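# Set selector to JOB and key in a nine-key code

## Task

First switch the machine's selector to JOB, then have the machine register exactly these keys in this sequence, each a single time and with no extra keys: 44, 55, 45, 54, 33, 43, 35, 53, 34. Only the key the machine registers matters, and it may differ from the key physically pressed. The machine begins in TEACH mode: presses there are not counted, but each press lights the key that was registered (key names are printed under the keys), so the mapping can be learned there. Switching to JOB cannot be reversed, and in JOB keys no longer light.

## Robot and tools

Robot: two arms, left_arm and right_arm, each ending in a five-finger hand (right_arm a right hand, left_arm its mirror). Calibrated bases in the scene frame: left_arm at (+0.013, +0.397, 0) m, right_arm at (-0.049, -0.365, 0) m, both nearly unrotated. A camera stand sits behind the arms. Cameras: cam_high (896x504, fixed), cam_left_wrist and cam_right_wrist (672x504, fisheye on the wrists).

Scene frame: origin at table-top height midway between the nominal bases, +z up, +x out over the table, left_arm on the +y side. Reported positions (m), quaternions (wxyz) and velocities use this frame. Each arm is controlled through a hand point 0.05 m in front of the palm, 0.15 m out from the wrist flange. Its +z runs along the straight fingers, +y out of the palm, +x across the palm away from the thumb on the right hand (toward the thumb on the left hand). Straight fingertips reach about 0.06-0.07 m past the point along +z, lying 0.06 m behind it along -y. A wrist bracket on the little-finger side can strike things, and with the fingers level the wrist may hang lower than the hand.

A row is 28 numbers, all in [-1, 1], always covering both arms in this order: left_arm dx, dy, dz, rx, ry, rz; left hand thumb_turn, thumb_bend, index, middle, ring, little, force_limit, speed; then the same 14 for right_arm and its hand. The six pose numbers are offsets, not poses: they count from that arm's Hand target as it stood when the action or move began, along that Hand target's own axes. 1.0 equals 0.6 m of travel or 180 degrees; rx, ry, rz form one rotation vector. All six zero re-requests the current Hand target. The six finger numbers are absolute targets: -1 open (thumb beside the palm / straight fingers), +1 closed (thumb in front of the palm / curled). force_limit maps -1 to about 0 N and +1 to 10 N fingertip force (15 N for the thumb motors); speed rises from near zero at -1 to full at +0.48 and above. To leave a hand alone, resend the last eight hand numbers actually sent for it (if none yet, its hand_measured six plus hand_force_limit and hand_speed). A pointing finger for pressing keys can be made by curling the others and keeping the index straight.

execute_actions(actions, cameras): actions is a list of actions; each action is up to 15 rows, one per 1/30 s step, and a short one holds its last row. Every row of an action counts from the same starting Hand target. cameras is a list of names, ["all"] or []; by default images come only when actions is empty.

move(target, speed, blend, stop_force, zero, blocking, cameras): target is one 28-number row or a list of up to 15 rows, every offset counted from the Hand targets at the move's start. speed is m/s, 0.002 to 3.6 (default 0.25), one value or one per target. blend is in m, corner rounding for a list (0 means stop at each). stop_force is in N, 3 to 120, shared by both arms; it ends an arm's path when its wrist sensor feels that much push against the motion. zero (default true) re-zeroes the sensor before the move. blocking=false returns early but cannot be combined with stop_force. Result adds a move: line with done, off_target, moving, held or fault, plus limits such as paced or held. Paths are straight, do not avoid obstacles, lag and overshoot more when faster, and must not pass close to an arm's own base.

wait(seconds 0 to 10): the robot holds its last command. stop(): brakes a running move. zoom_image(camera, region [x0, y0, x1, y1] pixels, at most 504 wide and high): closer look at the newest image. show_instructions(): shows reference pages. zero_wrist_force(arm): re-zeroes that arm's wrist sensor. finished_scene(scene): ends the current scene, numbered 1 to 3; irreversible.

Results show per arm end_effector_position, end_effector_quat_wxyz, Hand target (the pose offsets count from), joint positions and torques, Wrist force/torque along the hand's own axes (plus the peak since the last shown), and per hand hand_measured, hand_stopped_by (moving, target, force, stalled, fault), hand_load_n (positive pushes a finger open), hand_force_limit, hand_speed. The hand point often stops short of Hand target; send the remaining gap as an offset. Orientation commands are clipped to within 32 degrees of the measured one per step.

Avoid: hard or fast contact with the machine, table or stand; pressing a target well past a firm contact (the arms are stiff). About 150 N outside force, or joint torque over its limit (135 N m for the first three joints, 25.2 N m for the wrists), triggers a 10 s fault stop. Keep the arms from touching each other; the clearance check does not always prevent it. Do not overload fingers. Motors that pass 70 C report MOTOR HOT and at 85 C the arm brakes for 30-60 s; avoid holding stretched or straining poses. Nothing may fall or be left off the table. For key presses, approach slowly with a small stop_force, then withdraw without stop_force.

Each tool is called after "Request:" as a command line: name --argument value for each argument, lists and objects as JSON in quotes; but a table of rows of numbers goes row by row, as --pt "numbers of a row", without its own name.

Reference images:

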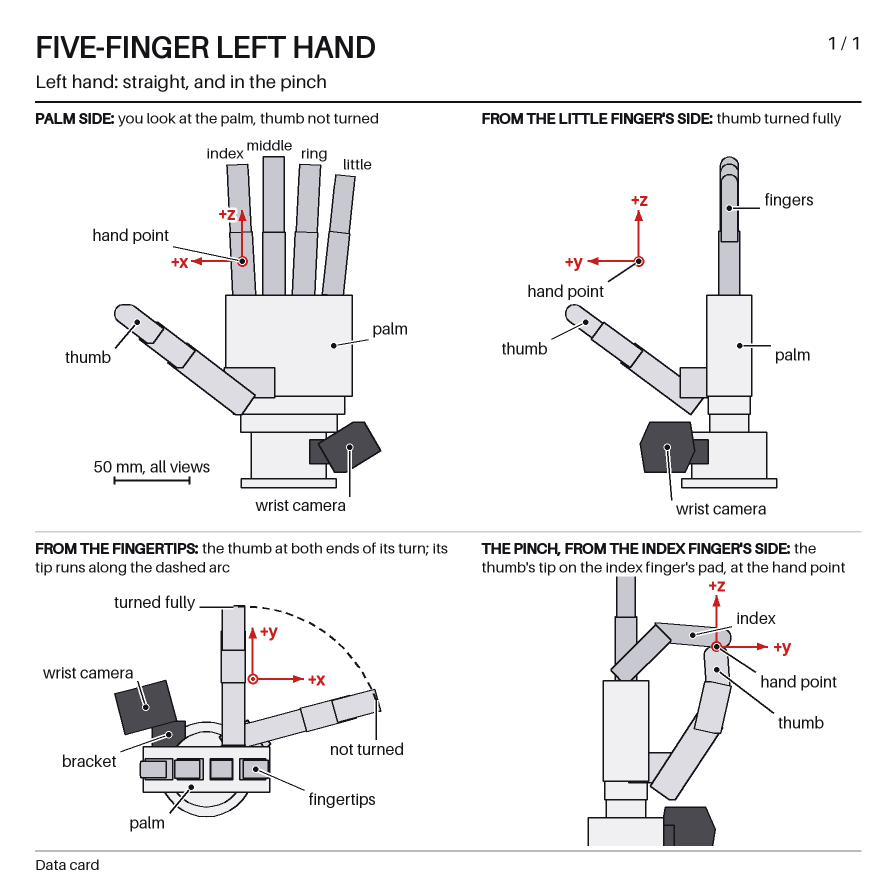

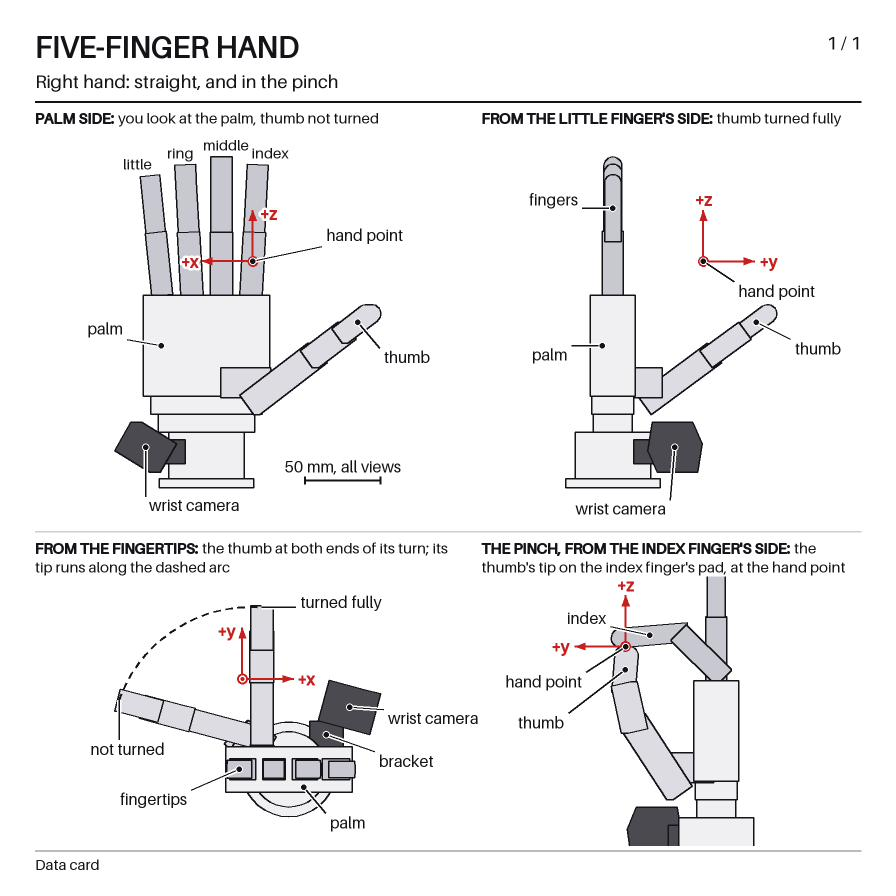

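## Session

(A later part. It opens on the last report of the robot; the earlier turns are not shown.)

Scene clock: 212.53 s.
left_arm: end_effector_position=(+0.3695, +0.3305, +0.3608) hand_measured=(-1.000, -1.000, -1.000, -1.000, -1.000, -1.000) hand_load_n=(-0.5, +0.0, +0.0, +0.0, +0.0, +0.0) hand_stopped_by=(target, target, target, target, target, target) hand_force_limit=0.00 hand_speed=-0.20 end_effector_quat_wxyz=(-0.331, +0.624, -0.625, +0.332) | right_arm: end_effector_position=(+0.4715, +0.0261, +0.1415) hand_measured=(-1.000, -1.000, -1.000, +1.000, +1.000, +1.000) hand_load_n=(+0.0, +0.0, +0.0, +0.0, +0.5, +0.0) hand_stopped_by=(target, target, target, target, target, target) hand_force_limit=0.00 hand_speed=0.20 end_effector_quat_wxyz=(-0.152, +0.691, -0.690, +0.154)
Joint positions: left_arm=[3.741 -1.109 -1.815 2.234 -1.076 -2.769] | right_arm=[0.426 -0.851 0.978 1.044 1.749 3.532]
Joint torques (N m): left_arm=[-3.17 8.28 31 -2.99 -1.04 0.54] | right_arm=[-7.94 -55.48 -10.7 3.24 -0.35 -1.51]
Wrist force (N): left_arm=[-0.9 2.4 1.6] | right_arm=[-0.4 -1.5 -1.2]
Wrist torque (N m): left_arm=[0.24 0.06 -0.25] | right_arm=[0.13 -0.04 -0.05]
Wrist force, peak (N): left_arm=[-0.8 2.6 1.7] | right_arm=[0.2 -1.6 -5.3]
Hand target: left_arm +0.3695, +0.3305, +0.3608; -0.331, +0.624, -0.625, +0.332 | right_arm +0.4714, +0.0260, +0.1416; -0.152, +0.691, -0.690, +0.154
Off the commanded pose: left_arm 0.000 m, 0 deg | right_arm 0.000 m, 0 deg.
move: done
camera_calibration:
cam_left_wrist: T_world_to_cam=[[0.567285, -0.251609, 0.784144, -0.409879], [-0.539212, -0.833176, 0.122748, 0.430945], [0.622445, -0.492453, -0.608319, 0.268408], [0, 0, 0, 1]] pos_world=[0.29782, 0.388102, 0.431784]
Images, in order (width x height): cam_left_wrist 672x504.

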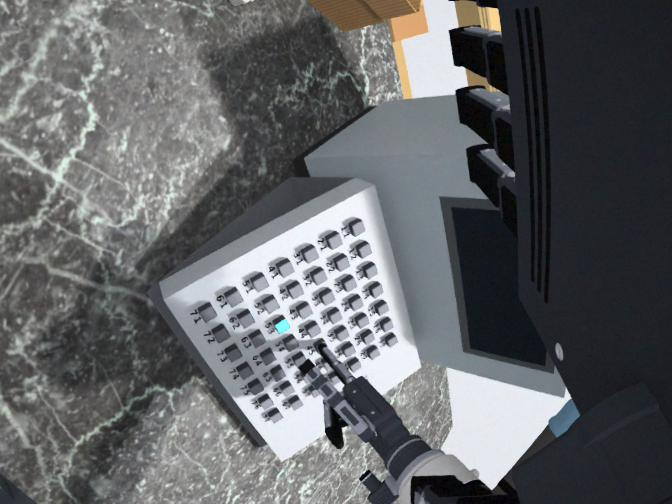

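Request:
move --target '[0,0,0,0,0,0,-1,-1,-1,-1,-1,-1,0,-0.2,0,0,0.0025,0,0,0,-1,-1,-1,1,1,1,0,0.2]' --cameras '["cam_left_wrist"]' --speed 0.03

Request:
move --target '[0,0,0,0,0,0,-1,-1,-1,-1,-1,-1,0,-0.2,0,0,0.0025,0,0,0,-1,-1,-1,1,1,1,0,0.2]' --cameras '["cam_left_wrist"]' --speed 0.03

Scene clock: 216.50 s.
left_arm: end_effector_position=(+0.3695, +0.3305, +0.3608) hand_measured=(-1.000, -1.000, -1.000, -1.000, -1.000, -1.000) hand_load_n=(+0.0, +0.0, +0.0, +0.0, +0.0, +0.0) hand_stopped_by=(target, target, target, target, target, target) hand_force_limit=0.00 hand_speed=-0.20 end_effector_quat_wxyz=(-0.331, +0.624, -0.625, +0.332) | right_arm: end_effector_position=(+0.4720, +0.0261, +0.1403) hand_measured=(-1.000, -1.000, -1.000, +1.000, +1.000, +1.000) hand_load_n=(+0.0, +0.0, +0.0, +0.0, +0.0, +0.0) hand_stopped_by=(target, target, target, target, target, target) hand_force_limit=0.00 hand_speed=0.20 end_effector_quat_wxyz=(-0.152, +0.691, -0.690, +0.154)
Joint positions: left_arm=[3.741 -1.109 -1.815 2.234 -1.076 -2.769] | right_arm=[0.425 -0.85 0.978 1.042 1.749 3.532]
Joint torques (N m): left_arm=[-0.18 8.85 30.04 -2.89 -0.58 1.36] | right_arm=[-15.52 -25.32 -6.84 -1.54 -0.5 -2.52]
Wrist force (N): left_arm=[-0.7 2.4 1.6] | right_arm=[-0.2 -1.9 -16.1]
Wrist torque (N m): left_arm=[0.24 0.04 -0.25] | right_arm=[1.03 -0.05 -0.03]
Wrist force, peak (N): left_arm=[-0.9 2.5 1.8] | right_arm=[-0.1 -2.1 -16.2]
Hand target: left_arm +0.3695, +0.3305, +0.3608; -0.331, +0.624, -0.625, +0.332 | right_arm +0.4721, +0.0260, +0.1403; -0.152, +0.691, -0.690, +0.154
Off the commanded pose: left_arm 0.000 m, 0 deg | right_arm 0.000 m, 0 deg.
move: done
camera_calibration:
cam_left_wrist: T_world_to_cam=[[0.567285, -0.251609, 0.784144, -0.409879], [-0.539212, -0.833176, 0.122748, 0.430945], [0.622445, -0.492453, -0.608319, 0.268408], [0, 0, 0, 1]] pos_world=[0.29782, 0.388102, 0.431784]
Images, in order (width x height): cam_left_wrist 672x504.

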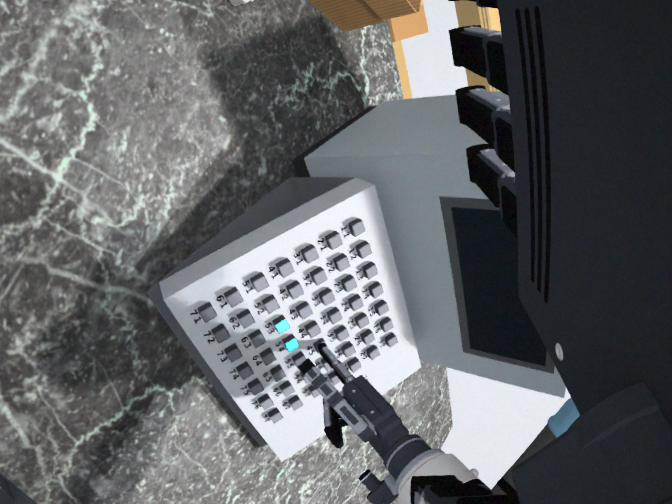

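Scene clock: 217.20 s.
left_arm: end_effector_position=(+0.3695, +0.3305, +0.3608) hand_measured=(-1.000, -1.000, -1.000, -1.000, -1.000, -1.000) hand_load_n=(+0.0, +0.0, +0.0, +0.0, +0.0, +0.0) hand_stopped_by=(target, target, target, target, target, target) hand_force_limit=0.00 hand_speed=-0.20 end_effector_quat_wxyz=(-0.331, +0.624, -0.625, +0.332) | right_arm: end_effector_position=(+0.4727, +0.0261, +0.1390) hand_measured=(-1.000, -1.000, -1.000, +1.000, +1.000, +1.000) hand_load_n=(+0.0, +0.0, +0.0, +0.0, +0.0, +0.0) hand_stopped_by=(target, target, target, target, target, target) hand_force_limit=0.00 hand_speed=0.20 end_effector_quat_wxyz=(-0.152, +0.691, -0.690, +0.154)
Joint positions: left_arm=[3.741 -1.109 -1.815 2.234 -1.076 -2.769] | right_arm=[0.425 -0.848 0.978 1.04 1.749 3.532]
Joint torques (N m): left_arm=[-0.13 7.8 29.82 -3.04 -0.93 1.44] | right_arm=[-22.04 3.63 2.97 -6.33 0.5 -2.36]
Wrist force (N): left_arm=[-0.8 2.4 1.4] | right_arm=[2.3 -1.3 -65.1]
Wrist torque (N m): left_arm=[0.24 0.04 -0.25] | right_arm=[3.93 0.03 0.11]
Wrist force, peak (N): left_arm=[-0.8 2.5 1.8] | right_arm=[2.3 -1.3 -65.1]
Hand target: left_arm +0.3695, +0.3305, +0.3608; -0.331, +0.624, -0.625, +0.332 | right_arm +0.4727, +0.0260, +0.1389; -0.152, +0.691, -0.690, +0.154
Off the commanded pose: left_arm 0.000 m, 0 deg | right_arm 0.000 m, 0 deg.
move: done
camera_calibration:
cam_left_wrist: T_world_to_cam=[[0.567285, -0.251609, 0.784144, -0.409879], [-0.539212, -0.833176, 0.122748, 0.430945], [0.622445, -0.492453, -0.608319, 0.268408], [0, 0, 0, 1]] pos_world=[0.29782, 0.388102, 0.431784]
Images, in order (width x height): cam_left_wrist 672x504.

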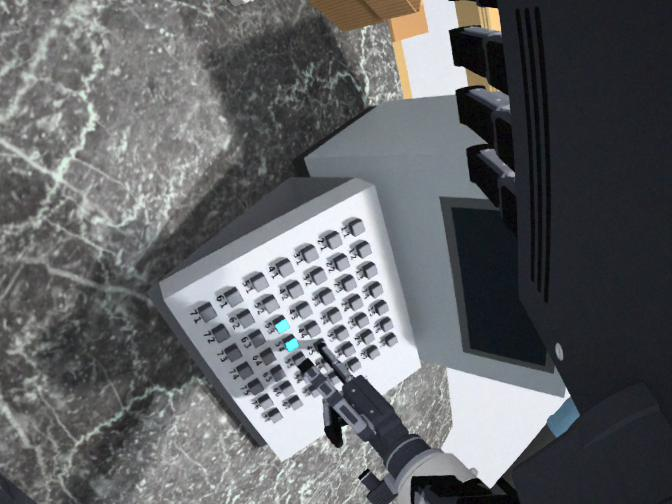

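Request:
move --pt "0 0 0 0 0 0 -1 -1 -1 -1 -1 -1 0 -0.2 0 0 -0.025 0 0 0 -1 -1 -1 1 1 1 0 0.2" --pt "0 0 0 0 0 0 -1 -1 -1 -1 -1 -1 0 -0.2 -0.0538 0.0578 -0.018 0 0 0 -1 -1 -1 1 1 1 0 0.2" --cameras '[]' --speed '[0.1,0.1]' --blend '[0.003,0]'

Request:
move --target '[0,0,0,0,0,0,-1,-1,-1,-1,-1,-1,0,-0.2,0,0,0.02,0,0,0,-1,-1,-1,1,1,1,0,0.2]' --cameras '["cam_left_wrist"]' --speed 0.015 --stop_force 6

Scene clock: 230.17 s.
left_arm: end_effector_position=(+0.3695, +0.3305, +0.3608) hand_measured=(-1.000, -1.000, -1.000, -1.000, -1.000, -1.000) hand_load_n=(+0.0, +0.0, +0.0, +0.0, +0.0, +0.0) hand_stopped_by=(target, target, target, target, target, target) hand_force_limit=0.00 hand_speed=-0.20 end_effector_quat_wxyz=(-0.331, +0.624, -0.625, +0.332) | right_arm: end_effector_position=(+0.4366, +0.0583, +0.1339) hand_measured=(-1.000, -1.000, -1.000, +1.000, +1.000, +1.000) hand_load_n=(+0.0, +0.0, +0.0, +0.0, +0.5, +0.0) hand_stopped_by=(target, target, target, target, target, target) hand_force_limit=0.00 hand_speed=0.20 end_effector_quat_wxyz=(-0.152, +0.691, -0.690, +0.154)
Joint positions: left_arm=[3.741 -1.109 -1.815 2.234 -1.076 -2.769] | right_arm=[0.503 -0.863 1.022 1.027 1.779 3.605]
Joint torques (N m): left_arm=[1.35 7.65 30.38 -2.96 -0.85 2.16] | right_arm=[-11.75 -50.6 -26.36 3.37 -0.99 -2.41]
Wrist force (N): left_arm=[-0.8 2.5 1.5] | right_arm=[0.5 -1.5 1.8]
Wrist torque (N m): left_arm=[0.25 0.04 -0.25] | right_arm=[-0.13 -0.04 0.01]
Wrist force, peak (N): left_arm=[-1.0 2.6 1.6] | right_arm=[2.1 -1.6 -68.3]
Hand target: left_arm +0.3695, +0.3305, +0.3608; -0.331, +0.624, -0.625, +0.332 | right_arm +0.4367, +0.0583, +0.1340; -0.152, +0.691, -0.690, +0.154
Off the commanded pose: left_arm 0.000 m, 0 deg | right_arm 0.000 m, 0 deg.
move: done
No camera images: "cameras" was empty.

Scene clock: 231.90 s.
left_arm: end_effector_position=(+0.3695, +0.3305, +0.3608) hand_measured=(-1.000, -1.000, -1.000, -1.000, -1.000, -1.000) hand_load_n=(+0.0, +0.0, +0.0, +0.0, +0.0, +0.0) hand_stopped_by=(target, target, target, target, target, target) hand_force_limit=0.00 hand_speed=-0.20 end_effector_quat_wxyz=(-0.331, +0.624, -0.625, +0.332) | right_arm: end_effector_position=(+0.4400, +0.0583, +0.1267) hand_measured=(-1.000, -1.000, -1.000, +1.000, +1.000, +1.000) hand_load_n=(+0.0, +0.0, +0.0, +0.0, +0.0, +0.0) hand_stopped_by=(target, target, target, target, target, target) hand_force_limit=0.00 hand_speed=0.20 end_effector_quat_wxyz=(-0.152, +0.691, -0.690, +0.154)
Joint positions: left_arm=[3.741 -1.109 -1.815 2.234 -1.076 -2.769] | right_arm=[0.5 -0.853 1.023 1.015 1.778 3.603]
Joint torques (N m): left_arm=[1.81 6.98 30.29 -2.9 -0.99 2.46] | right_arm=[10.92 -53.89 -20.85 3.04 1.68 1.85]
Wrist force (N): left_arm=[-0.7 2.4 1.5] | right_arm=[-0.6 -1.7 -5.2]
Wrist torque (N m): left_arm=[0.25 0.03 -0.25] | right_arm=[0.36 0.01 -0.05]
Wrist force, peak (N): left_arm=[-0.8 2.6 1.6] | right_arm=[0.1 -1.7 -18.7]
Hand target: left_arm +0.3695, +0.3305, +0.3608; -0.331, +0.624, -0.625, +0.332 | right_arm +0.4401, +0.0583, +0.1267; -0.152, +0.691, -0.690, +0.154 (not the last commanded pose)
Off the commanded pose: left_arm 0.000 m, 0 deg | right_arm 0.004 m, 0 deg.
move: contact (right_arm)
camera_calibration:
cam_left_wrist: T_world_to_cam=[[0.567285, -0.251609, 0.784144, -0.409879], [-0.539212, -0.833176, 0.122748, 0.430945], [0.622445, -0.492453, -0.608319, 0.268408], [0, 0, 0, 1]] pos_world=[0.29782, 0.388102, 0.431784]
Images, in order (width x height): cam_left_wrist 672x504.

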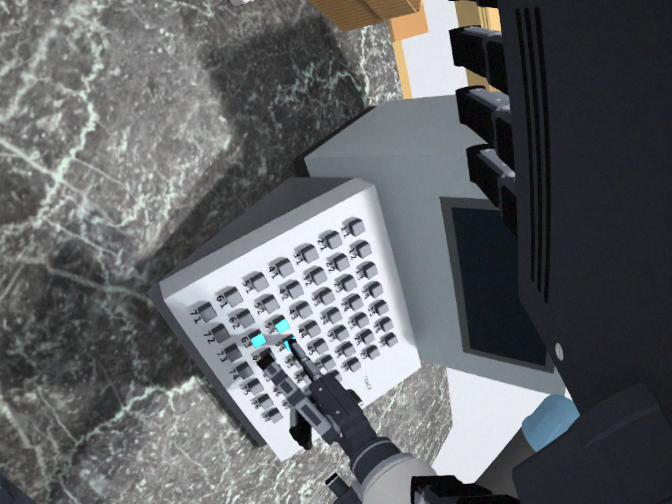

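Request:
move --pt "0 0 0 0 0 0 -1 -1 -1 -1 -1 -1 0 -0.2 0 0 -0.09 0 0 0 -1 -1 -1 1 1 1 0 0.2" --pt "0 0 0 0 0 0 -1 -1 -1 -1 -1 -1 0 -0.2 0.3855 -0.1198 -0.0733 0.1667 0 0 -1 -1 -1 1 1 1 0 0.2" --cameras '["cam_left_wrist","cam_right_wrist"]' --speed '[0.2,0.3]' --blend '[0.02,0]'

Request:
zoom_image --camera "cam_left_wrist" --region '[180, 200, 430, 450]'

Request:
zoom_image --camera "cam_right_wrist" --region '[220, 130, 460, 370]'

Scene clock: 267.33 s.
left_arm: end_effector_position=(+0.3695, +0.3305, +0.3608) hand_measured=(-1.000, -1.000, -1.000, -1.000, -1.000, -1.000) hand_load_n=(+0.0, +0.0, +0.0, +0.0, +0.0, +0.0) hand_stopped_by=(target, target, target, target, target, target) hand_force_limit=0.00 hand_speed=-0.20 end_effector_quat_wxyz=(-0.331, +0.624, -0.625, +0.332) | right_arm: end_effector_position=(+0.4869, -0.1727, +0.1976) hand_measured=(-1.000, -1.000, -1.000, +1.000, +1.000, +1.000) hand_load_n=(-0.5, +0.0, +0.0, +0.0, +0.0, +0.0) hand_stopped_by=(target, target, target, target, target, target) hand_force_limit=0.00 hand_speed=0.20 end_effector_quat_wxyz=(-0.326, +0.628, -0.627, +0.327)
Joint positions: left_arm=[3.741 -1.109 -1.815 2.234 -1.076 -2.769] | right_arm=[0.075 -1.433 1.72 0.325 1.635 3.184]
Joint torques (N m): left_arm=[5.01 7.82 30.56 -2.98 -0.78 2.65] | right_arm=[-12.14 -35.37 -11.89 -2 -1.3 -1.51]
Wrist force (N): left_arm=[-0.8 2.5 1.5] | right_arm=[0.5 -0.3 1.2]
Wrist torque (N m): left_arm=[0.26 0.05 -0.25] | right_arm=[-0.01 -0.01 0.00]
Wrist force, peak (N): left_arm=[-0.9 2.6 1.8] | right_arm=[-0.3 -1.9 -5.6]
Hand target: left_arm +0.3695, +0.3305, +0.3608; -0.331, +0.624, -0.625, +0.332 | right_arm +0.4869, -0.1728, +0.1976; -0.326, +0.628, -0.626, +0.327
Off the commanded pose: left_arm 0.000 m, 0 deg | right_arm 0.000 m, 0 deg.
move: done
camera_calibration:
cam_left_wrist: T_world_to_cam=[[0.567285, -0.251609, 0.784144, -0.409879], [-0.539212, -0.833176, 0.122748, 0.430945], [0.622445, -0.492453, -0.608319, 0.268408], [0, 0, 0, 1]] pos_world=[0.29782, 0.388102, 0.431784]
cam_right_wrist: T_world_to_cam=[[-0.550262, -0.330871, -0.76664, 0.361892], [-0.590341, 0.803477, 0.0769525, 0.407146], [0.590516, 0.494923, -0.63745, 0.0330697], [0, 0, 0, 1]] pos_world=[0.419962, -0.22376, 0.26719]
Images, in order (width x height): cam_left_wrist 672x504, cam_right_wrist 672x504.

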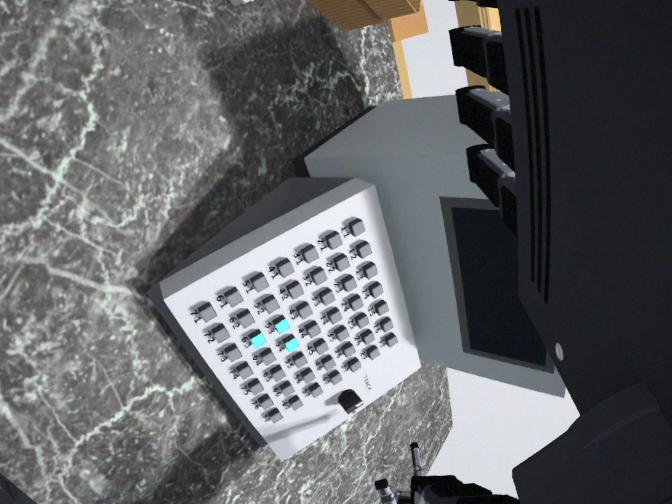

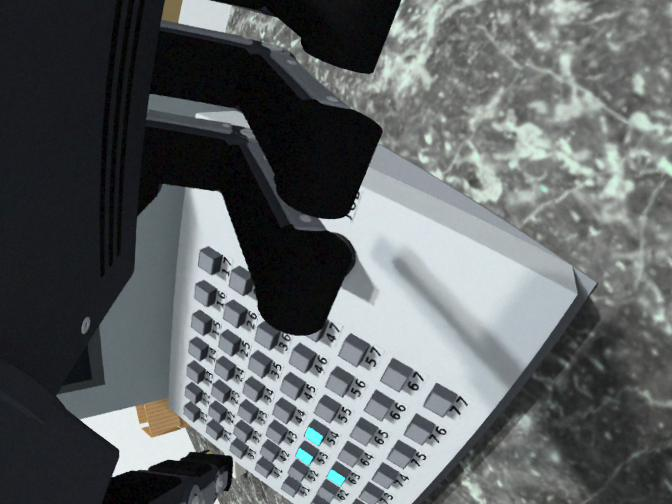

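Scaled by 2.016 from the camera's 672x504 image, which has a finer 960x720 frame.

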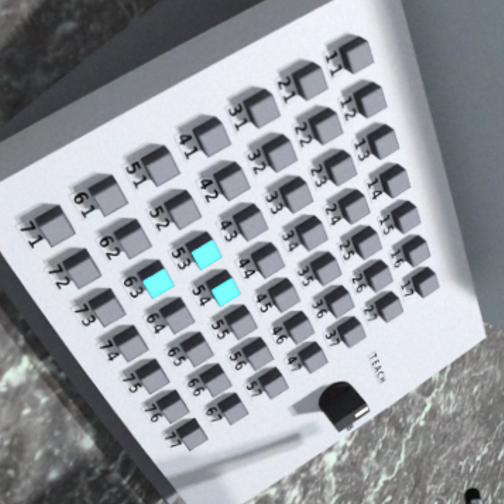

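Scaled by 2.100 from the camera's 672x504 image, which has a finer 960x720 frame.

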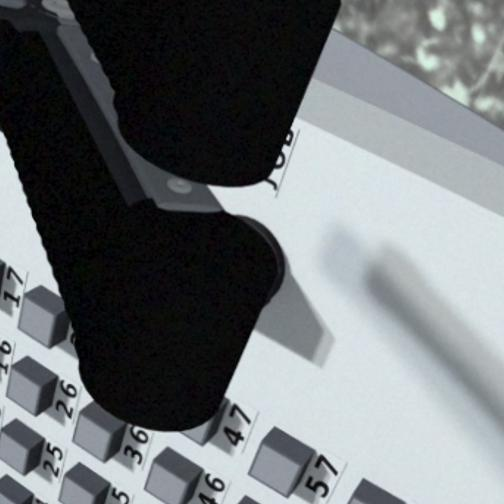

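Request:
zoom_image --camera "cam_left_wrist" --region '[310, 360, 390, 440]'

Scaled by 6.300 from the camera's 672x504 image, which has a finer 960x720 frame.

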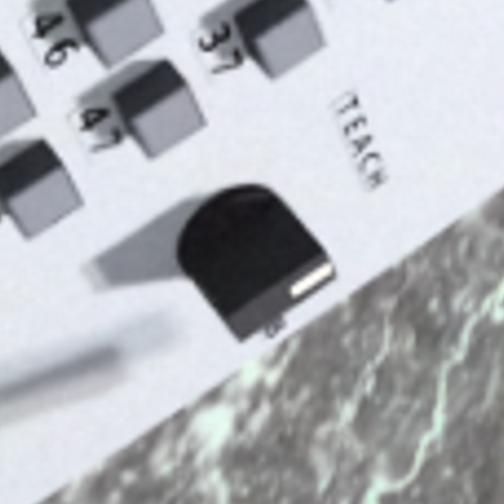

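Request:
move --target '[0,0,0,0,0,0,-1,-1,-1,-1,-1,-1,0,-0.2,0,0,0,0,0,0,-1,-1,-1,-1,-1,-1,0,0.4]' --cameras '["cam_right_wrist"]'

Request:
zoom_image --camera "cam_right_wrist" --region '[220, 130, 400, 310]'

Scene clock: 277.63 s.
left_arm: end_effector_position=(+0.3695, +0.3305, +0.3608) hand_measured=(-1.000, -1.000, -1.000, -1.000, -1.000, -1.000) hand_load_n=(-0.5, +0.0, +0.0, +0.0, +0.0, +0.0) hand_stopped_by=(target, target, target, target, target, target) hand_force_limit=0.00 hand_speed=-0.20 end_effector_quat_wxyz=(-0.331, +0.624, -0.625, +0.332) | right_arm: end_effector_position=(+0.4869, -0.1728, +0.1976) hand_measured=(-1.000, -1.000, -1.000, -1.000, -1.000, -1.000) hand_load_n=(-0.5, +0.0, +0.0, +0.0, +0.0, +0.0) hand_stopped_by=(target, target, target, target, target, target) hand_force_limit=0.00 hand_speed=0.40 end_effector_quat_wxyz=(-0.326, +0.628, -0.626, +0.327)
Joint positions: left_arm=[3.741 -1.109 -1.815 2.234 -1.076 -2.769] | right_arm=[0.074 -1.433 1.721 0.325 1.635 3.183]
Joint torques (N m): left_arm=[7.05 7.15 29.89 -3 -0.77 2.53] | right_arm=[-12.42 -35.76 -15.37 -1.37 -0.71 -2.33]
Wrist force (N): left_arm=[-0.7 2.6 1.5] | right_arm=[0.2 -0.3 1.0]
Wrist torque (N m): left_arm=[0.26 0.03 -0.25] | right_arm=[-0.02 0.03 -0.02]
Wrist force, peak (N): left_arm=[-1.0 2.6 1.7] | right_arm=[0.4 -0.5 1.4]
Hand target: left_arm +0.3695, +0.3305, +0.3608; -0.331, +0.624, -0.625, +0.332 | right_arm +0.4869, -0.1728, +0.1976; -0.326, +0.628, -0.626, +0.327
Off the commanded pose: left_arm 0.000 m, 0 deg | right_arm 0.000 m, 0 deg.
move: done
camera_calibration:
cam_right_wrist: T_world_to_cam=[[-0.550118, -0.330962, -0.766703, 0.361795], [-0.590434, 0.80342, 0.0768317, 0.407284], [0.590557, 0.494955, -0.637388, 0.033093], [0, 0, 0, 1]] pos_world=[0.419961, -0.223859, 0.26719]
Images, in order (width x height): cam_right_wrist 672x504.

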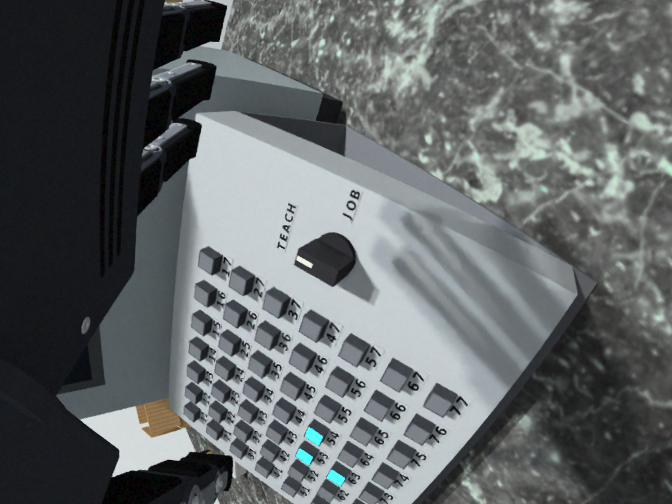

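Scaled by 2.800 from the camera's 672x504 image, which has a finer 960x720 frame.

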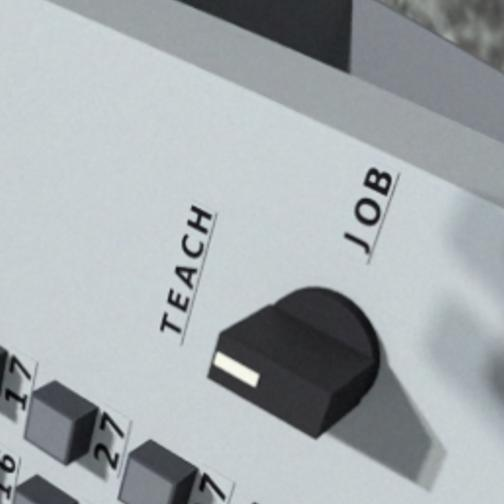

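Request:
move --pt "0 0 0 0 0 0 -1 -1 -1 -1 -1 -1 0 -0.2 -0.1538 -0.0082 -0.0643 -0.1667 0 0 -1 -1 -1 1 1 1 0 0.5" --pt "0 0 0 0 0 0 -1 -1 -1 -1 -1 -1 0 -0.2 -0.1552 0.0347 0.0072 -0.1667 0 0 -1 -1 -1 1 1 1 0 0.5" --cameras '["cam_left_wrist"]' --speed '[0.25,0.15]' --blend '[0.01,0]'

Request:
zoom_image --camera "cam_left_wrist" --region '[290, 340, 410, 460]'

Scene clock: 327.10 s.
left_arm: end_effector_position=(+0.3695, +0.3305, +0.3608) hand_measured=(-1.000, -1.000, -1.000, -1.000, -1.000, -1.000) hand_load_n=(+0.0, +0.0, +0.0, +0.0, +0.0, +0.0) hand_stopped_by=(target, target, target, target, target, target) hand_force_limit=0.00 hand_speed=-0.20 end_effector_quat_wxyz=(-0.331, +0.624, -0.625, +0.332) | right_arm: end_effector_position=(+0.4783, -0.0798, +0.1778) hand_measured=(-1.000, -1.000, -1.000, +1.000, +1.000, +1.000) hand_load_n=(+0.0, +0.0, +0.0, +0.0, +0.0, +0.0) hand_stopped_by=(target, target, target, target, target, target) hand_force_limit=0.00 hand_speed=0.50 end_effector_quat_wxyz=(-0.152, +0.691, -0.690, +0.154)
Joint positions: left_arm=[3.741 -1.109 -1.815 2.234 -1.076 -2.769] | right_arm=[0.24 -1.01 1.141 1.016 1.675 3.36]
Joint torques (N m): left_arm=[9.48 6.84 29.6 -2.98 -0.77 2.56] | right_arm=[8.72 -42.93 -26.43 0.91 0.82 1.59]
Wrist force (N): left_arm=[-1.0 2.3 1.6] | right_arm=[0.5 -1.2 1.8]
Wrist torque (N m): left_arm=[0.22 0.08 -0.26] | right_arm=[-0.13 -0.07 0.03]
Wrist force, peak (N): left_arm=[-0.7 2.7 1.6] | right_arm=[0.3 -1.3 3.2]
Hand target: left_arm +0.3695, +0.3305, +0.3608; -0.331, +0.624, -0.625, +0.332 | right_arm +0.4784, -0.0797, +0.1778; -0.152, +0.691, -0.690, +0.154
Off the commanded pose: left_arm 0.000 m, 0 deg | right_arm 0.000 m, 0 deg.
move: done
camera_calibration:
cam_left_wrist: T_world_to_cam=[[0.567285, -0.251609, 0.784144, -0.409879], [-0.539212, -0.833176, 0.122748, 0.430945], [0.622445, -0.492453, -0.608319, 0.268408], [0, 0, 0, 1]] pos_world=[0.29782, 0.388102, 0.431784]
Images, in order (width x height): cam_left_wrist 672x504.

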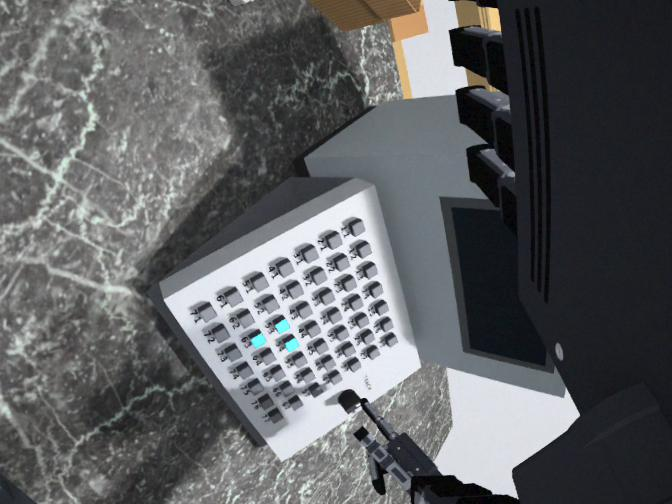

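Scaled by 4.200 from the camera's 672x504 image, which has a finer 960x720 frame.

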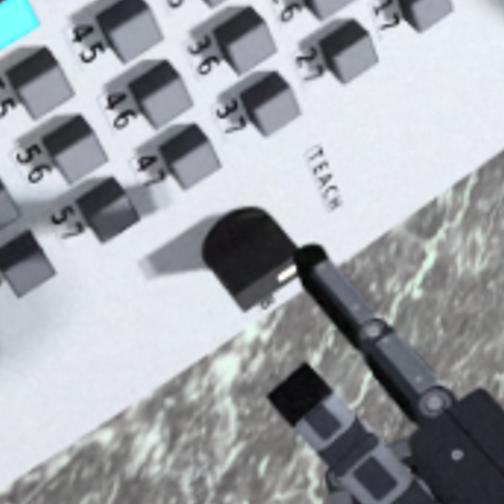

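Request:
move --target '[0,0,0,0,0,0,-1,-1,-1,-1,-1,-1,0,-0.2,0,0.009,0.0398,0,0,0,-1,-1,-1,1,1,1,0,0.5]' --cameras '["cam_left_wrist"]' --speed 0.04 --stop_force 5

Request:
zoom_image --camera "cam_left_wrist" --region '[290, 340, 410, 460]'

Scene clock: 346.47 s.
left_arm: end_effector_position=(+0.3695, +0.3305, +0.3608) hand_measured=(-1.000, -1.000, -1.000, -1.000, -1.000, -1.000) hand_load_n=(+0.0, +0.0, +0.0, +0.0, +0.0, +0.0) hand_stopped_by=(target, target, target, target, target, target) hand_force_limit=0.00 hand_speed=-0.20 end_effector_quat_wxyz=(-0.331, +0.624, -0.625, +0.332) | right_arm: end_effector_position=(+0.4836, -0.0798, +0.1539) hand_measured=(-1.000, -1.000, -1.000, +1.000, +1.000, +1.000) hand_load_n=(+0.0, +0.0, +0.0, +0.0, +0.0, +0.5) hand_stopped_by=(target, target, target, target, target, target) hand_force_limit=0.00 hand_speed=0.50 end_effector_quat_wxyz=(-0.152, +0.691, -0.690, +0.154)
Joint positions: left_arm=[3.741 -1.109 -1.815 2.234 -1.076 -2.769] | right_arm=[0.237 -0.989 1.169 0.966 1.674 3.358]
Joint torques (N m): left_arm=[11.14 7.86 30.76 -2.87 -0.82 2.49] | right_arm=[-1.69 -53.42 -26.75 3.39 -0.08 0.35]
Wrist force (N): left_arm=[-0.7 2.3 1.6] | right_arm=[0.8 -1.2 2.1]
Wrist torque (N m): left_arm=[0.22 0.02 -0.24] | right_arm=[-0.15 -0.13 0.05]
Wrist force, peak (N): left_arm=[-0.9 2.6 1.6] | right_arm=[0.9 -1.2 2.5]
Hand target: left_arm +0.3695, +0.3305, +0.3608; -0.331, +0.624, -0.625, +0.332 | right_arm +0.4836, -0.0798, +0.1539; -0.152, +0.691, -0.690, +0.154
Off the commanded pose: left_arm 0.000 m, 0 deg | right_arm 0.000 m, 0 deg.
move: done
camera_calibration:
cam_left_wrist: T_world_to_cam=[[0.567285, -0.251609, 0.784144, -0.409879], [-0.539212, -0.833176, 0.122748, 0.430945], [0.622445, -0.492453, -0.608319, 0.268408], [0, 0, 0, 1]] pos_world=[0.29782, 0.388102, 0.431784]
Images, in order (width x height): cam_left_wrist 672x504.

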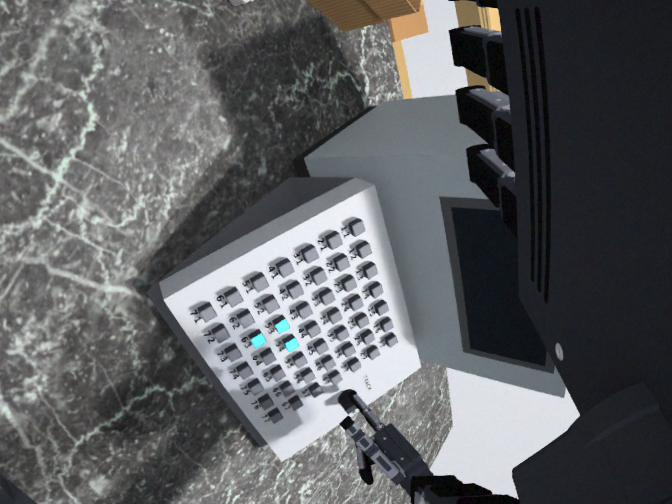

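Scaled by 4.200 from the camera's 672x504 image, which has a finer 960x720 frame.

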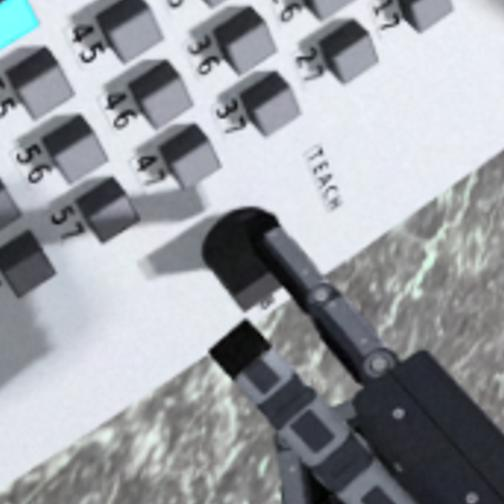

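Request:
move --pt "0 0 0 0 0 0 -1 -1 -1 -1 -1 -1 0 -0.2 0.0167 -0.0023 0.0003 0 0 0 -1 -1 -1 1 1 1 0 0.5" --pt "0 0 0 0 0 0 -1 -1 -1 -1 -1 -1 0 -0.2 0.0263 -0.0098 0.0006 0 0 0 -1 -1 -1 1 1 1 0 0.5" --pt "0 0 0 0 0 0 -1 -1 -1 -1 -1 -1 0 -0.2 0.0385 -0.0113 0.0008 0 0 0 -1 -1 -1 1 1 1 0 0.5" --pt "0 0 0 0 0 0 -1 -1 -1 -1 -1 -1 0 -0.2 0.0498 -0.0068 0.001 0 0 0 -1 -1 -1 1 1 1 0 0.5" --cameras '["cam_left_wrist"]' --speed 0.03 --stop_force 12

Request:
zoom_image --camera "cam_left_wrist" --region '[290, 340, 410, 460]'

Scene clock: 351.07 s.
left_arm: end_effector_position=(+0.3695, +0.3305, +0.3608) hand_measured=(-1.000, -1.000, -1.000, -1.000, -1.000, -1.000) hand_load_n=(-0.5, +0.0, +0.0, -0.5, +0.0, -0.5) hand_stopped_by=(target, target, target, target, target, target) hand_force_limit=0.00 hand_speed=-0.20 end_effector_quat_wxyz=(-0.331, +0.624, -0.625, +0.332) | right_arm: end_effector_position=(+0.4846, -0.0878, +0.1542) hand_measured=(-1.000, -1.000, -1.000, +1.000, +1.000, +1.000) hand_load_n=(+0.0, +0.0, -0.5, +0.0, +0.0, +0.0) hand_stopped_by=(target, target, target, target, target, target) hand_force_limit=0.00 hand_speed=0.50 end_effector_quat_wxyz=(-0.152, +0.691, -0.690, +0.154)
Joint positions: left_arm=[3.741 -1.109 -1.815 2.234 -1.076 -2.769] | right_arm=[0.222 -0.996 1.179 0.962 1.667 3.344]
Joint torques (N m): left_arm=[11.72 7 30.19 -2.94 -0.81 2.72] | right_arm=[-8.74 -31.49 -23.57 3.7 1.7 -1.59]
Wrist force (N): left_arm=[-0.7 2.6 1.6] | right_arm=[-9.6 -0.8 1.5]
Wrist torque (N m): left_arm=[0.26 0.04 -0.25] | right_arm=[-0.16 -0.71 -0.70]
Wrist force, peak (N): left_arm=[-0.9 2.6 1.6] | right_arm=[-20.5 -1.2 2.3]
Hand target: left_arm +0.3695, +0.3305, +0.3608; -0.331, +0.624, -0.625, +0.332 | right_arm +0.4846, -0.0878, +0.1542; -0.152, +0.691, -0.690, +0.154 (not the last commanded pose)
Off the commanded pose: left_arm 0.000 m, 0 deg | right_arm 0.022 m, 0 deg.
move: contact (right_arm); path passed 0 of 4 targets
camera_calibration:
cam_left_wrist: T_world_to_cam=[[0.567285, -0.251609, 0.784144, -0.409879], [-0.539212, -0.833176, 0.122748, 0.430945], [0.622445, -0.492453, -0.608319, 0.268408], [0, 0, 0, 1]] pos_world=[0.29782, 0.388102, 0.431784]
Images, in order (width x height): cam_left_wrist 672x504.

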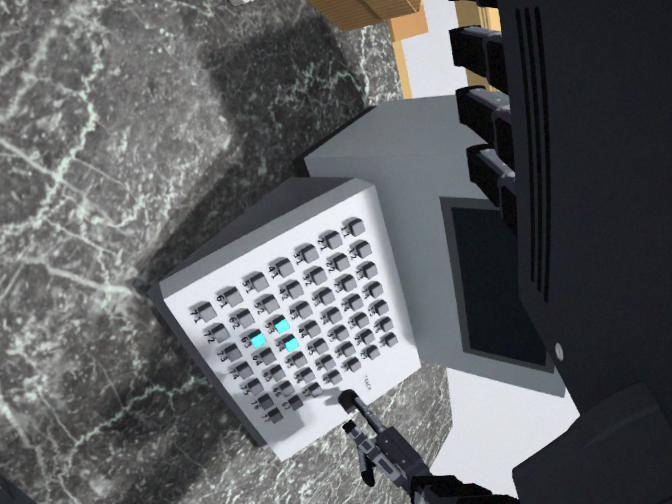

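Scaled by 4.200 from the camera's 672x504 image, which has a finer 960x720 frame.

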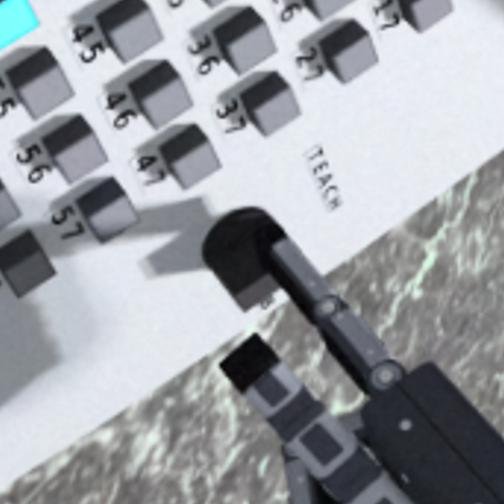

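Request:
move --pt "0 0 0 0 0 0 -1 -1 -1 -1 -1 -1 0 -0.2 0.0130 -0.0093 0.0004 0 0 0 -1 -1 -1 1 1 1 0 0.5" --pt "0 0 0 0 0 0 -1 -1 -1 -1 -1 -1 0 -0.2 0.0252 -0.011 0.0006 0 0 0 -1 -1 -1 1 1 1 0 0.5" --pt "0 0 0 0 0 0 -1 -1 -1 -1 -1 -1 0 -0.2 0.0365 -0.0063 0.0007 0 0 0 -1 -1 -1 1 1 1 0 0.5" --cameras '["cam_left_wrist"]' --speed 0.02 --stop_force 20

Request:
zoom_image --camera "cam_left_wrist" --region '[290, 340, 410, 460]'

Scene clock: 357.67 s.
left_arm: end_effector_position=(+0.3695, +0.3305, +0.3608) hand_measured=(-1.000, -1.000, -1.000, -1.000, -1.000, -1.000) hand_load_n=(+0.0, +0.0, -0.5, +0.0, +0.0, +0.0) hand_stopped_by=(target, target, target, target, target, target) hand_force_limit=0.00 hand_speed=-0.20 end_effector_quat_wxyz=(-0.331, +0.624, -0.625, +0.332) | right_arm: end_effector_position=(+0.4859, -0.0897, +0.1548) hand_measured=(-1.000, -1.000, -1.000, +1.000, +1.000, +1.000) hand_load_n=(+0.0, +0.0, -4.5, +0.0, +0.5, +0.0) hand_stopped_by=(target, target, target, target, target, target) hand_force_limit=0.00 hand_speed=0.50 end_effector_quat_wxyz=(-0.152, +0.691, -0.690, +0.154)
Joint positions: left_arm=[3.741 -1.109 -1.815 2.234 -1.076 -2.769] | right_arm=[0.218 -0.996 1.177 0.963 1.665 3.34]
Joint torques (N m): left_arm=[11.44 5.83 30.24 -2.88 -0.92 2.56] | right_arm=[-6.35 -53.35 -10.15 0.16 9.23 1.65]
Wrist force (N): left_arm=[-0.9 2.6 1.5] | right_arm=[-29.0 4.0 0.2]
Wrist torque (N m): left_arm=[0.27 0.05 -0.26] | right_arm=[-0.21 -1.96 -1.70]
Wrist force, peak (N): left_arm=[-0.9 2.7 1.8] | right_arm=[-35.9 6.2 1.6]
Hand target: left_arm +0.3695, +0.3305, +0.3608; -0.331, +0.624, -0.625, +0.332 | right_arm +0.4859, -0.0897, +0.1548; -0.152, +0.691, -0.690, +0.154 (not the last commanded pose)
Off the commanded pose: left_arm 0.000 m, 0 deg | right_arm 0.020 m, 0 deg.
move: contact (right_arm); path passed 0 of 3 targets
camera_calibration:
cam_left_wrist: T_world_to_cam=[[0.567285, -0.251609, 0.784144, -0.409879], [-0.539212, -0.833176, 0.122748, 0.430945], [0.622445, -0.492453, -0.608319, 0.268408], [0, 0, 0, 1]] pos_world=[0.29782, 0.388102, 0.431784]
Images, in order (width x height): cam_left_wrist 672x504.

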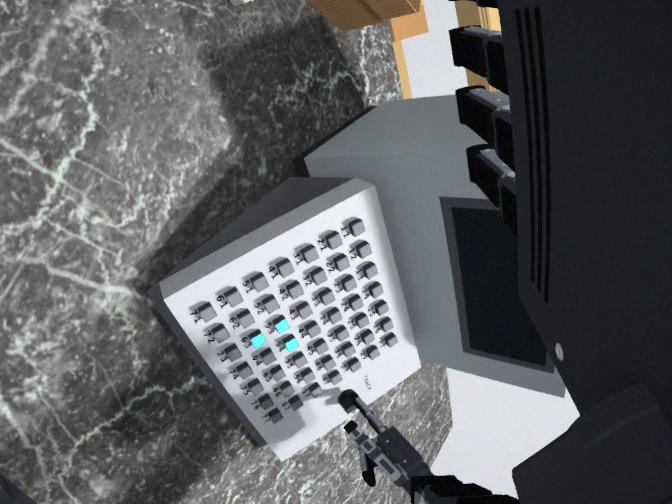

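Scaled by 4.200 from the camera's 672x504 image, which has a finer 960x720 frame.

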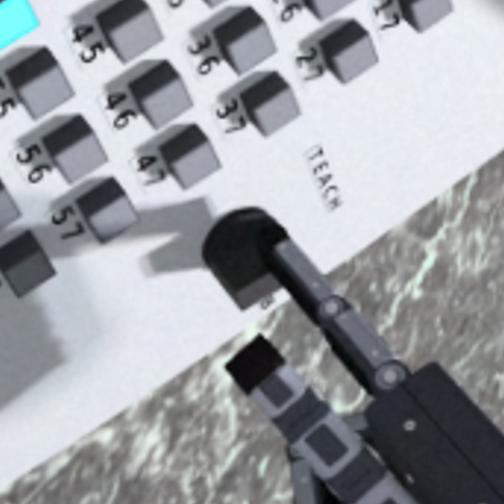

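Request:
move --pt "0 0 0 0 0 0 -1 -1 -1 -1 -1 -1 0 -0.2 -0.02 0 0 0 0 0 -1 -1 -1 1 1 1 0 0.5" --pt "0 0 0 0 0 0 -1 -1 -1 -1 -1 -1 0 -0.2 -0.02 -0.0067 -0.0167 0 0 0 -1 -1 -1 1 1 1 0 0.5" --cameras '["cam_left_wrist"]' --speed 0.05

Request:
move --target '[0,0,0,0,0,0,-1,-1,-1,-1,-1,-1,0,-0.2,0.03,0,0,0,0,0,-1,-1,-1,1,1,1,0,0.5]' --cameras '["cam_left_wrist"]' --speed 0.02 --stop_force 6

Request:
zoom_image --camera "cam_left_wrist" --region '[290, 340, 410, 460]'

Scene clock: 387.30 s.
left_arm: end_effector_position=(+0.3695, +0.3305, +0.3608) hand_measured=(-1.000, -1.000, -1.000, -1.000, -1.000, -1.000) hand_load_n=(+0.0, +0.0, +0.0, +0.0, +0.0, +0.0) hand_stopped_by=(target, target, target, target, target, target) hand_force_limit=0.00 hand_speed=-0.20 end_effector_quat_wxyz=(-0.331, +0.624, -0.625, +0.332) | right_arm: end_effector_position=(+0.4853, -0.0777, +0.1657) hand_measured=(-1.000, -1.000, -1.000, +1.000, +1.000, +1.000) hand_load_n=(+0.0, +0.0, +0.0, +0.0, +0.5, -0.5) hand_stopped_by=(target, target, target, target, target, target) hand_force_limit=0.00 hand_speed=0.50 end_effector_quat_wxyz=(-0.152, +0.691, -0.690, +0.154)
Joint positions: left_arm=[3.741 -1.109 -1.815 2.234 -1.076 -2.769] | right_arm=[0.24 -0.987 1.136 0.998 1.674 3.361]
Joint torques (N m): left_arm=[11.72 5.98 29.64 -2.84 -0.67 2.56] | right_arm=[-12.1 -31.53 -10.8 -0.44 -0.96 -1.23]
Wrist force (N): left_arm=[-0.6 2.6 1.5] | right_arm=[0.2 -1.5 1.9]
Wrist torque (N m): left_arm=[0.27 0.00 -0.24] | right_arm=[-0.17 -0.03 -0.06]
Wrist force, peak (N): left_arm=[-0.9 2.5 1.8] | right_arm=[-29.0 4.2 0.6]
Hand target: left_arm +0.3695, +0.3305, +0.3608; -0.331, +0.624, -0.625, +0.332 | right_arm +0.4853, -0.0777, +0.1656; -0.152, +0.691, -0.690, +0.154
Off the commanded pose: left_arm 0.000 m, 0 deg | right_arm 0.000 m, 0 deg.
move: done
camera_calibration:
cam_left_wrist: T_world_to_cam=[[0.567285, -0.251609, 0.784144, -0.409879], [-0.539212, -0.833176, 0.122748, 0.430945], [0.622445, -0.492453, -0.608319, 0.268408], [0, 0, 0, 1]] pos_world=[0.29782, 0.388102, 0.431784]
Images, in order (width x height): cam_left_wrist 672x504.

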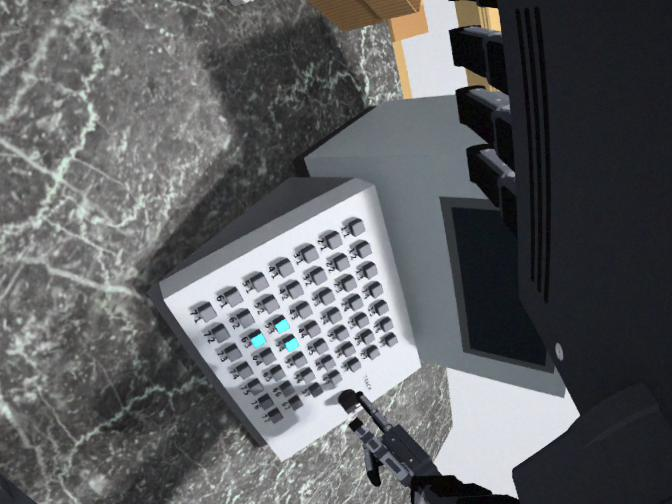

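Scene clock: 389.27 s.
left_arm: end_effector_position=(+0.3695, +0.3305, +0.3608) hand_measured=(-1.000, -1.000, -1.000, -1.000, -1.000, -1.000) hand_load_n=(-0.5, +0.0, +0.0, +0.0, +0.0, -0.5) hand_stopped_by=(target, target, target, target, target, target) hand_force_limit=0.00 hand_speed=-0.20 end_effector_quat_wxyz=(-0.331, +0.624, -0.625, +0.332) | right_arm: end_effector_position=(+0.4854, -0.0957, +0.1656) hand_measured=(-1.000, -1.000, -1.000, +1.000, +1.000, +1.000) hand_load_n=(+0.0, +0.0, +0.0, +0.0, +0.0, +0.0) hand_stopped_by=(target, target, target, target, target, target) hand_force_limit=0.00 hand_speed=0.50 end_effector_quat_wxyz=(-0.152, +0.691, -0.690, +0.154)
Joint positions: left_arm=[3.741 -1.109 -1.815 2.234 -1.076 -2.769] | right_arm=[0.207 -1.009 1.17 0.982 1.66 3.33]
Joint torques (N m): left_arm=[10.4 7.63 30.4 -3.11 -0.86 2.83] | right_arm=[12.68 -31.16 -26.94 3.26 1.27 2.57]
Wrist force (N): left_arm=[-0.8 2.5 1.6] | right_arm=[0.2 -1.4 2.0]
Wrist torque (N m): left_arm=[0.25 0.04 -0.25] | right_arm=[-0.16 -0.03 0.01]
Wrist force, peak (N): left_arm=[-0.8 2.6 1.6] | right_arm=[0.2 -1.6 2.2]
Hand target: left_arm +0.3695, +0.3305, +0.3608; -0.331, +0.624, -0.625, +0.332 | right_arm +0.4854, -0.0957, +0.1656; -0.152, +0.691, -0.690, +0.154
Off the commanded pose: left_arm 0.000 m, 0 deg | right_arm 0.000 m, 0 deg.
move: done
camera_calibration:
cam_left_wrist: T_world_to_cam=[[0.567285, -0.251609, 0.784144, -0.409879], [-0.539212, -0.833176, 0.122748, 0.430945], [0.622445, -0.492453, -0.608319, 0.268408], [0, 0, 0, 1]] pos_world=[0.29782, 0.388102, 0.431784]
Images, in order (width x height): cam_left_wrist 672x504.

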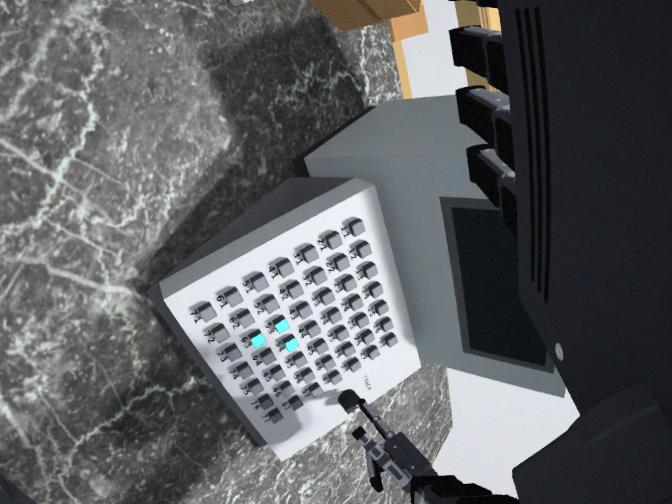

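Scaled by 4.200 from the camera's 672x504 image, which has a finer 960x720 frame.

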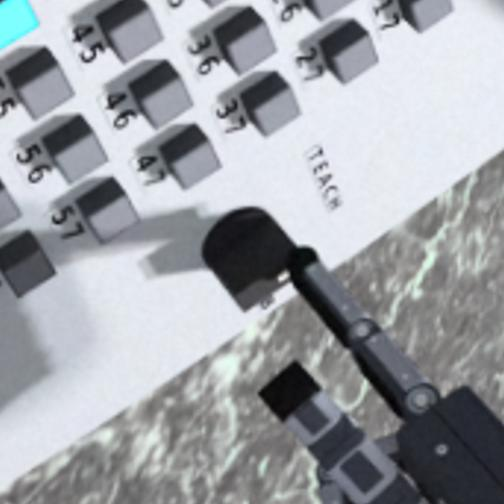

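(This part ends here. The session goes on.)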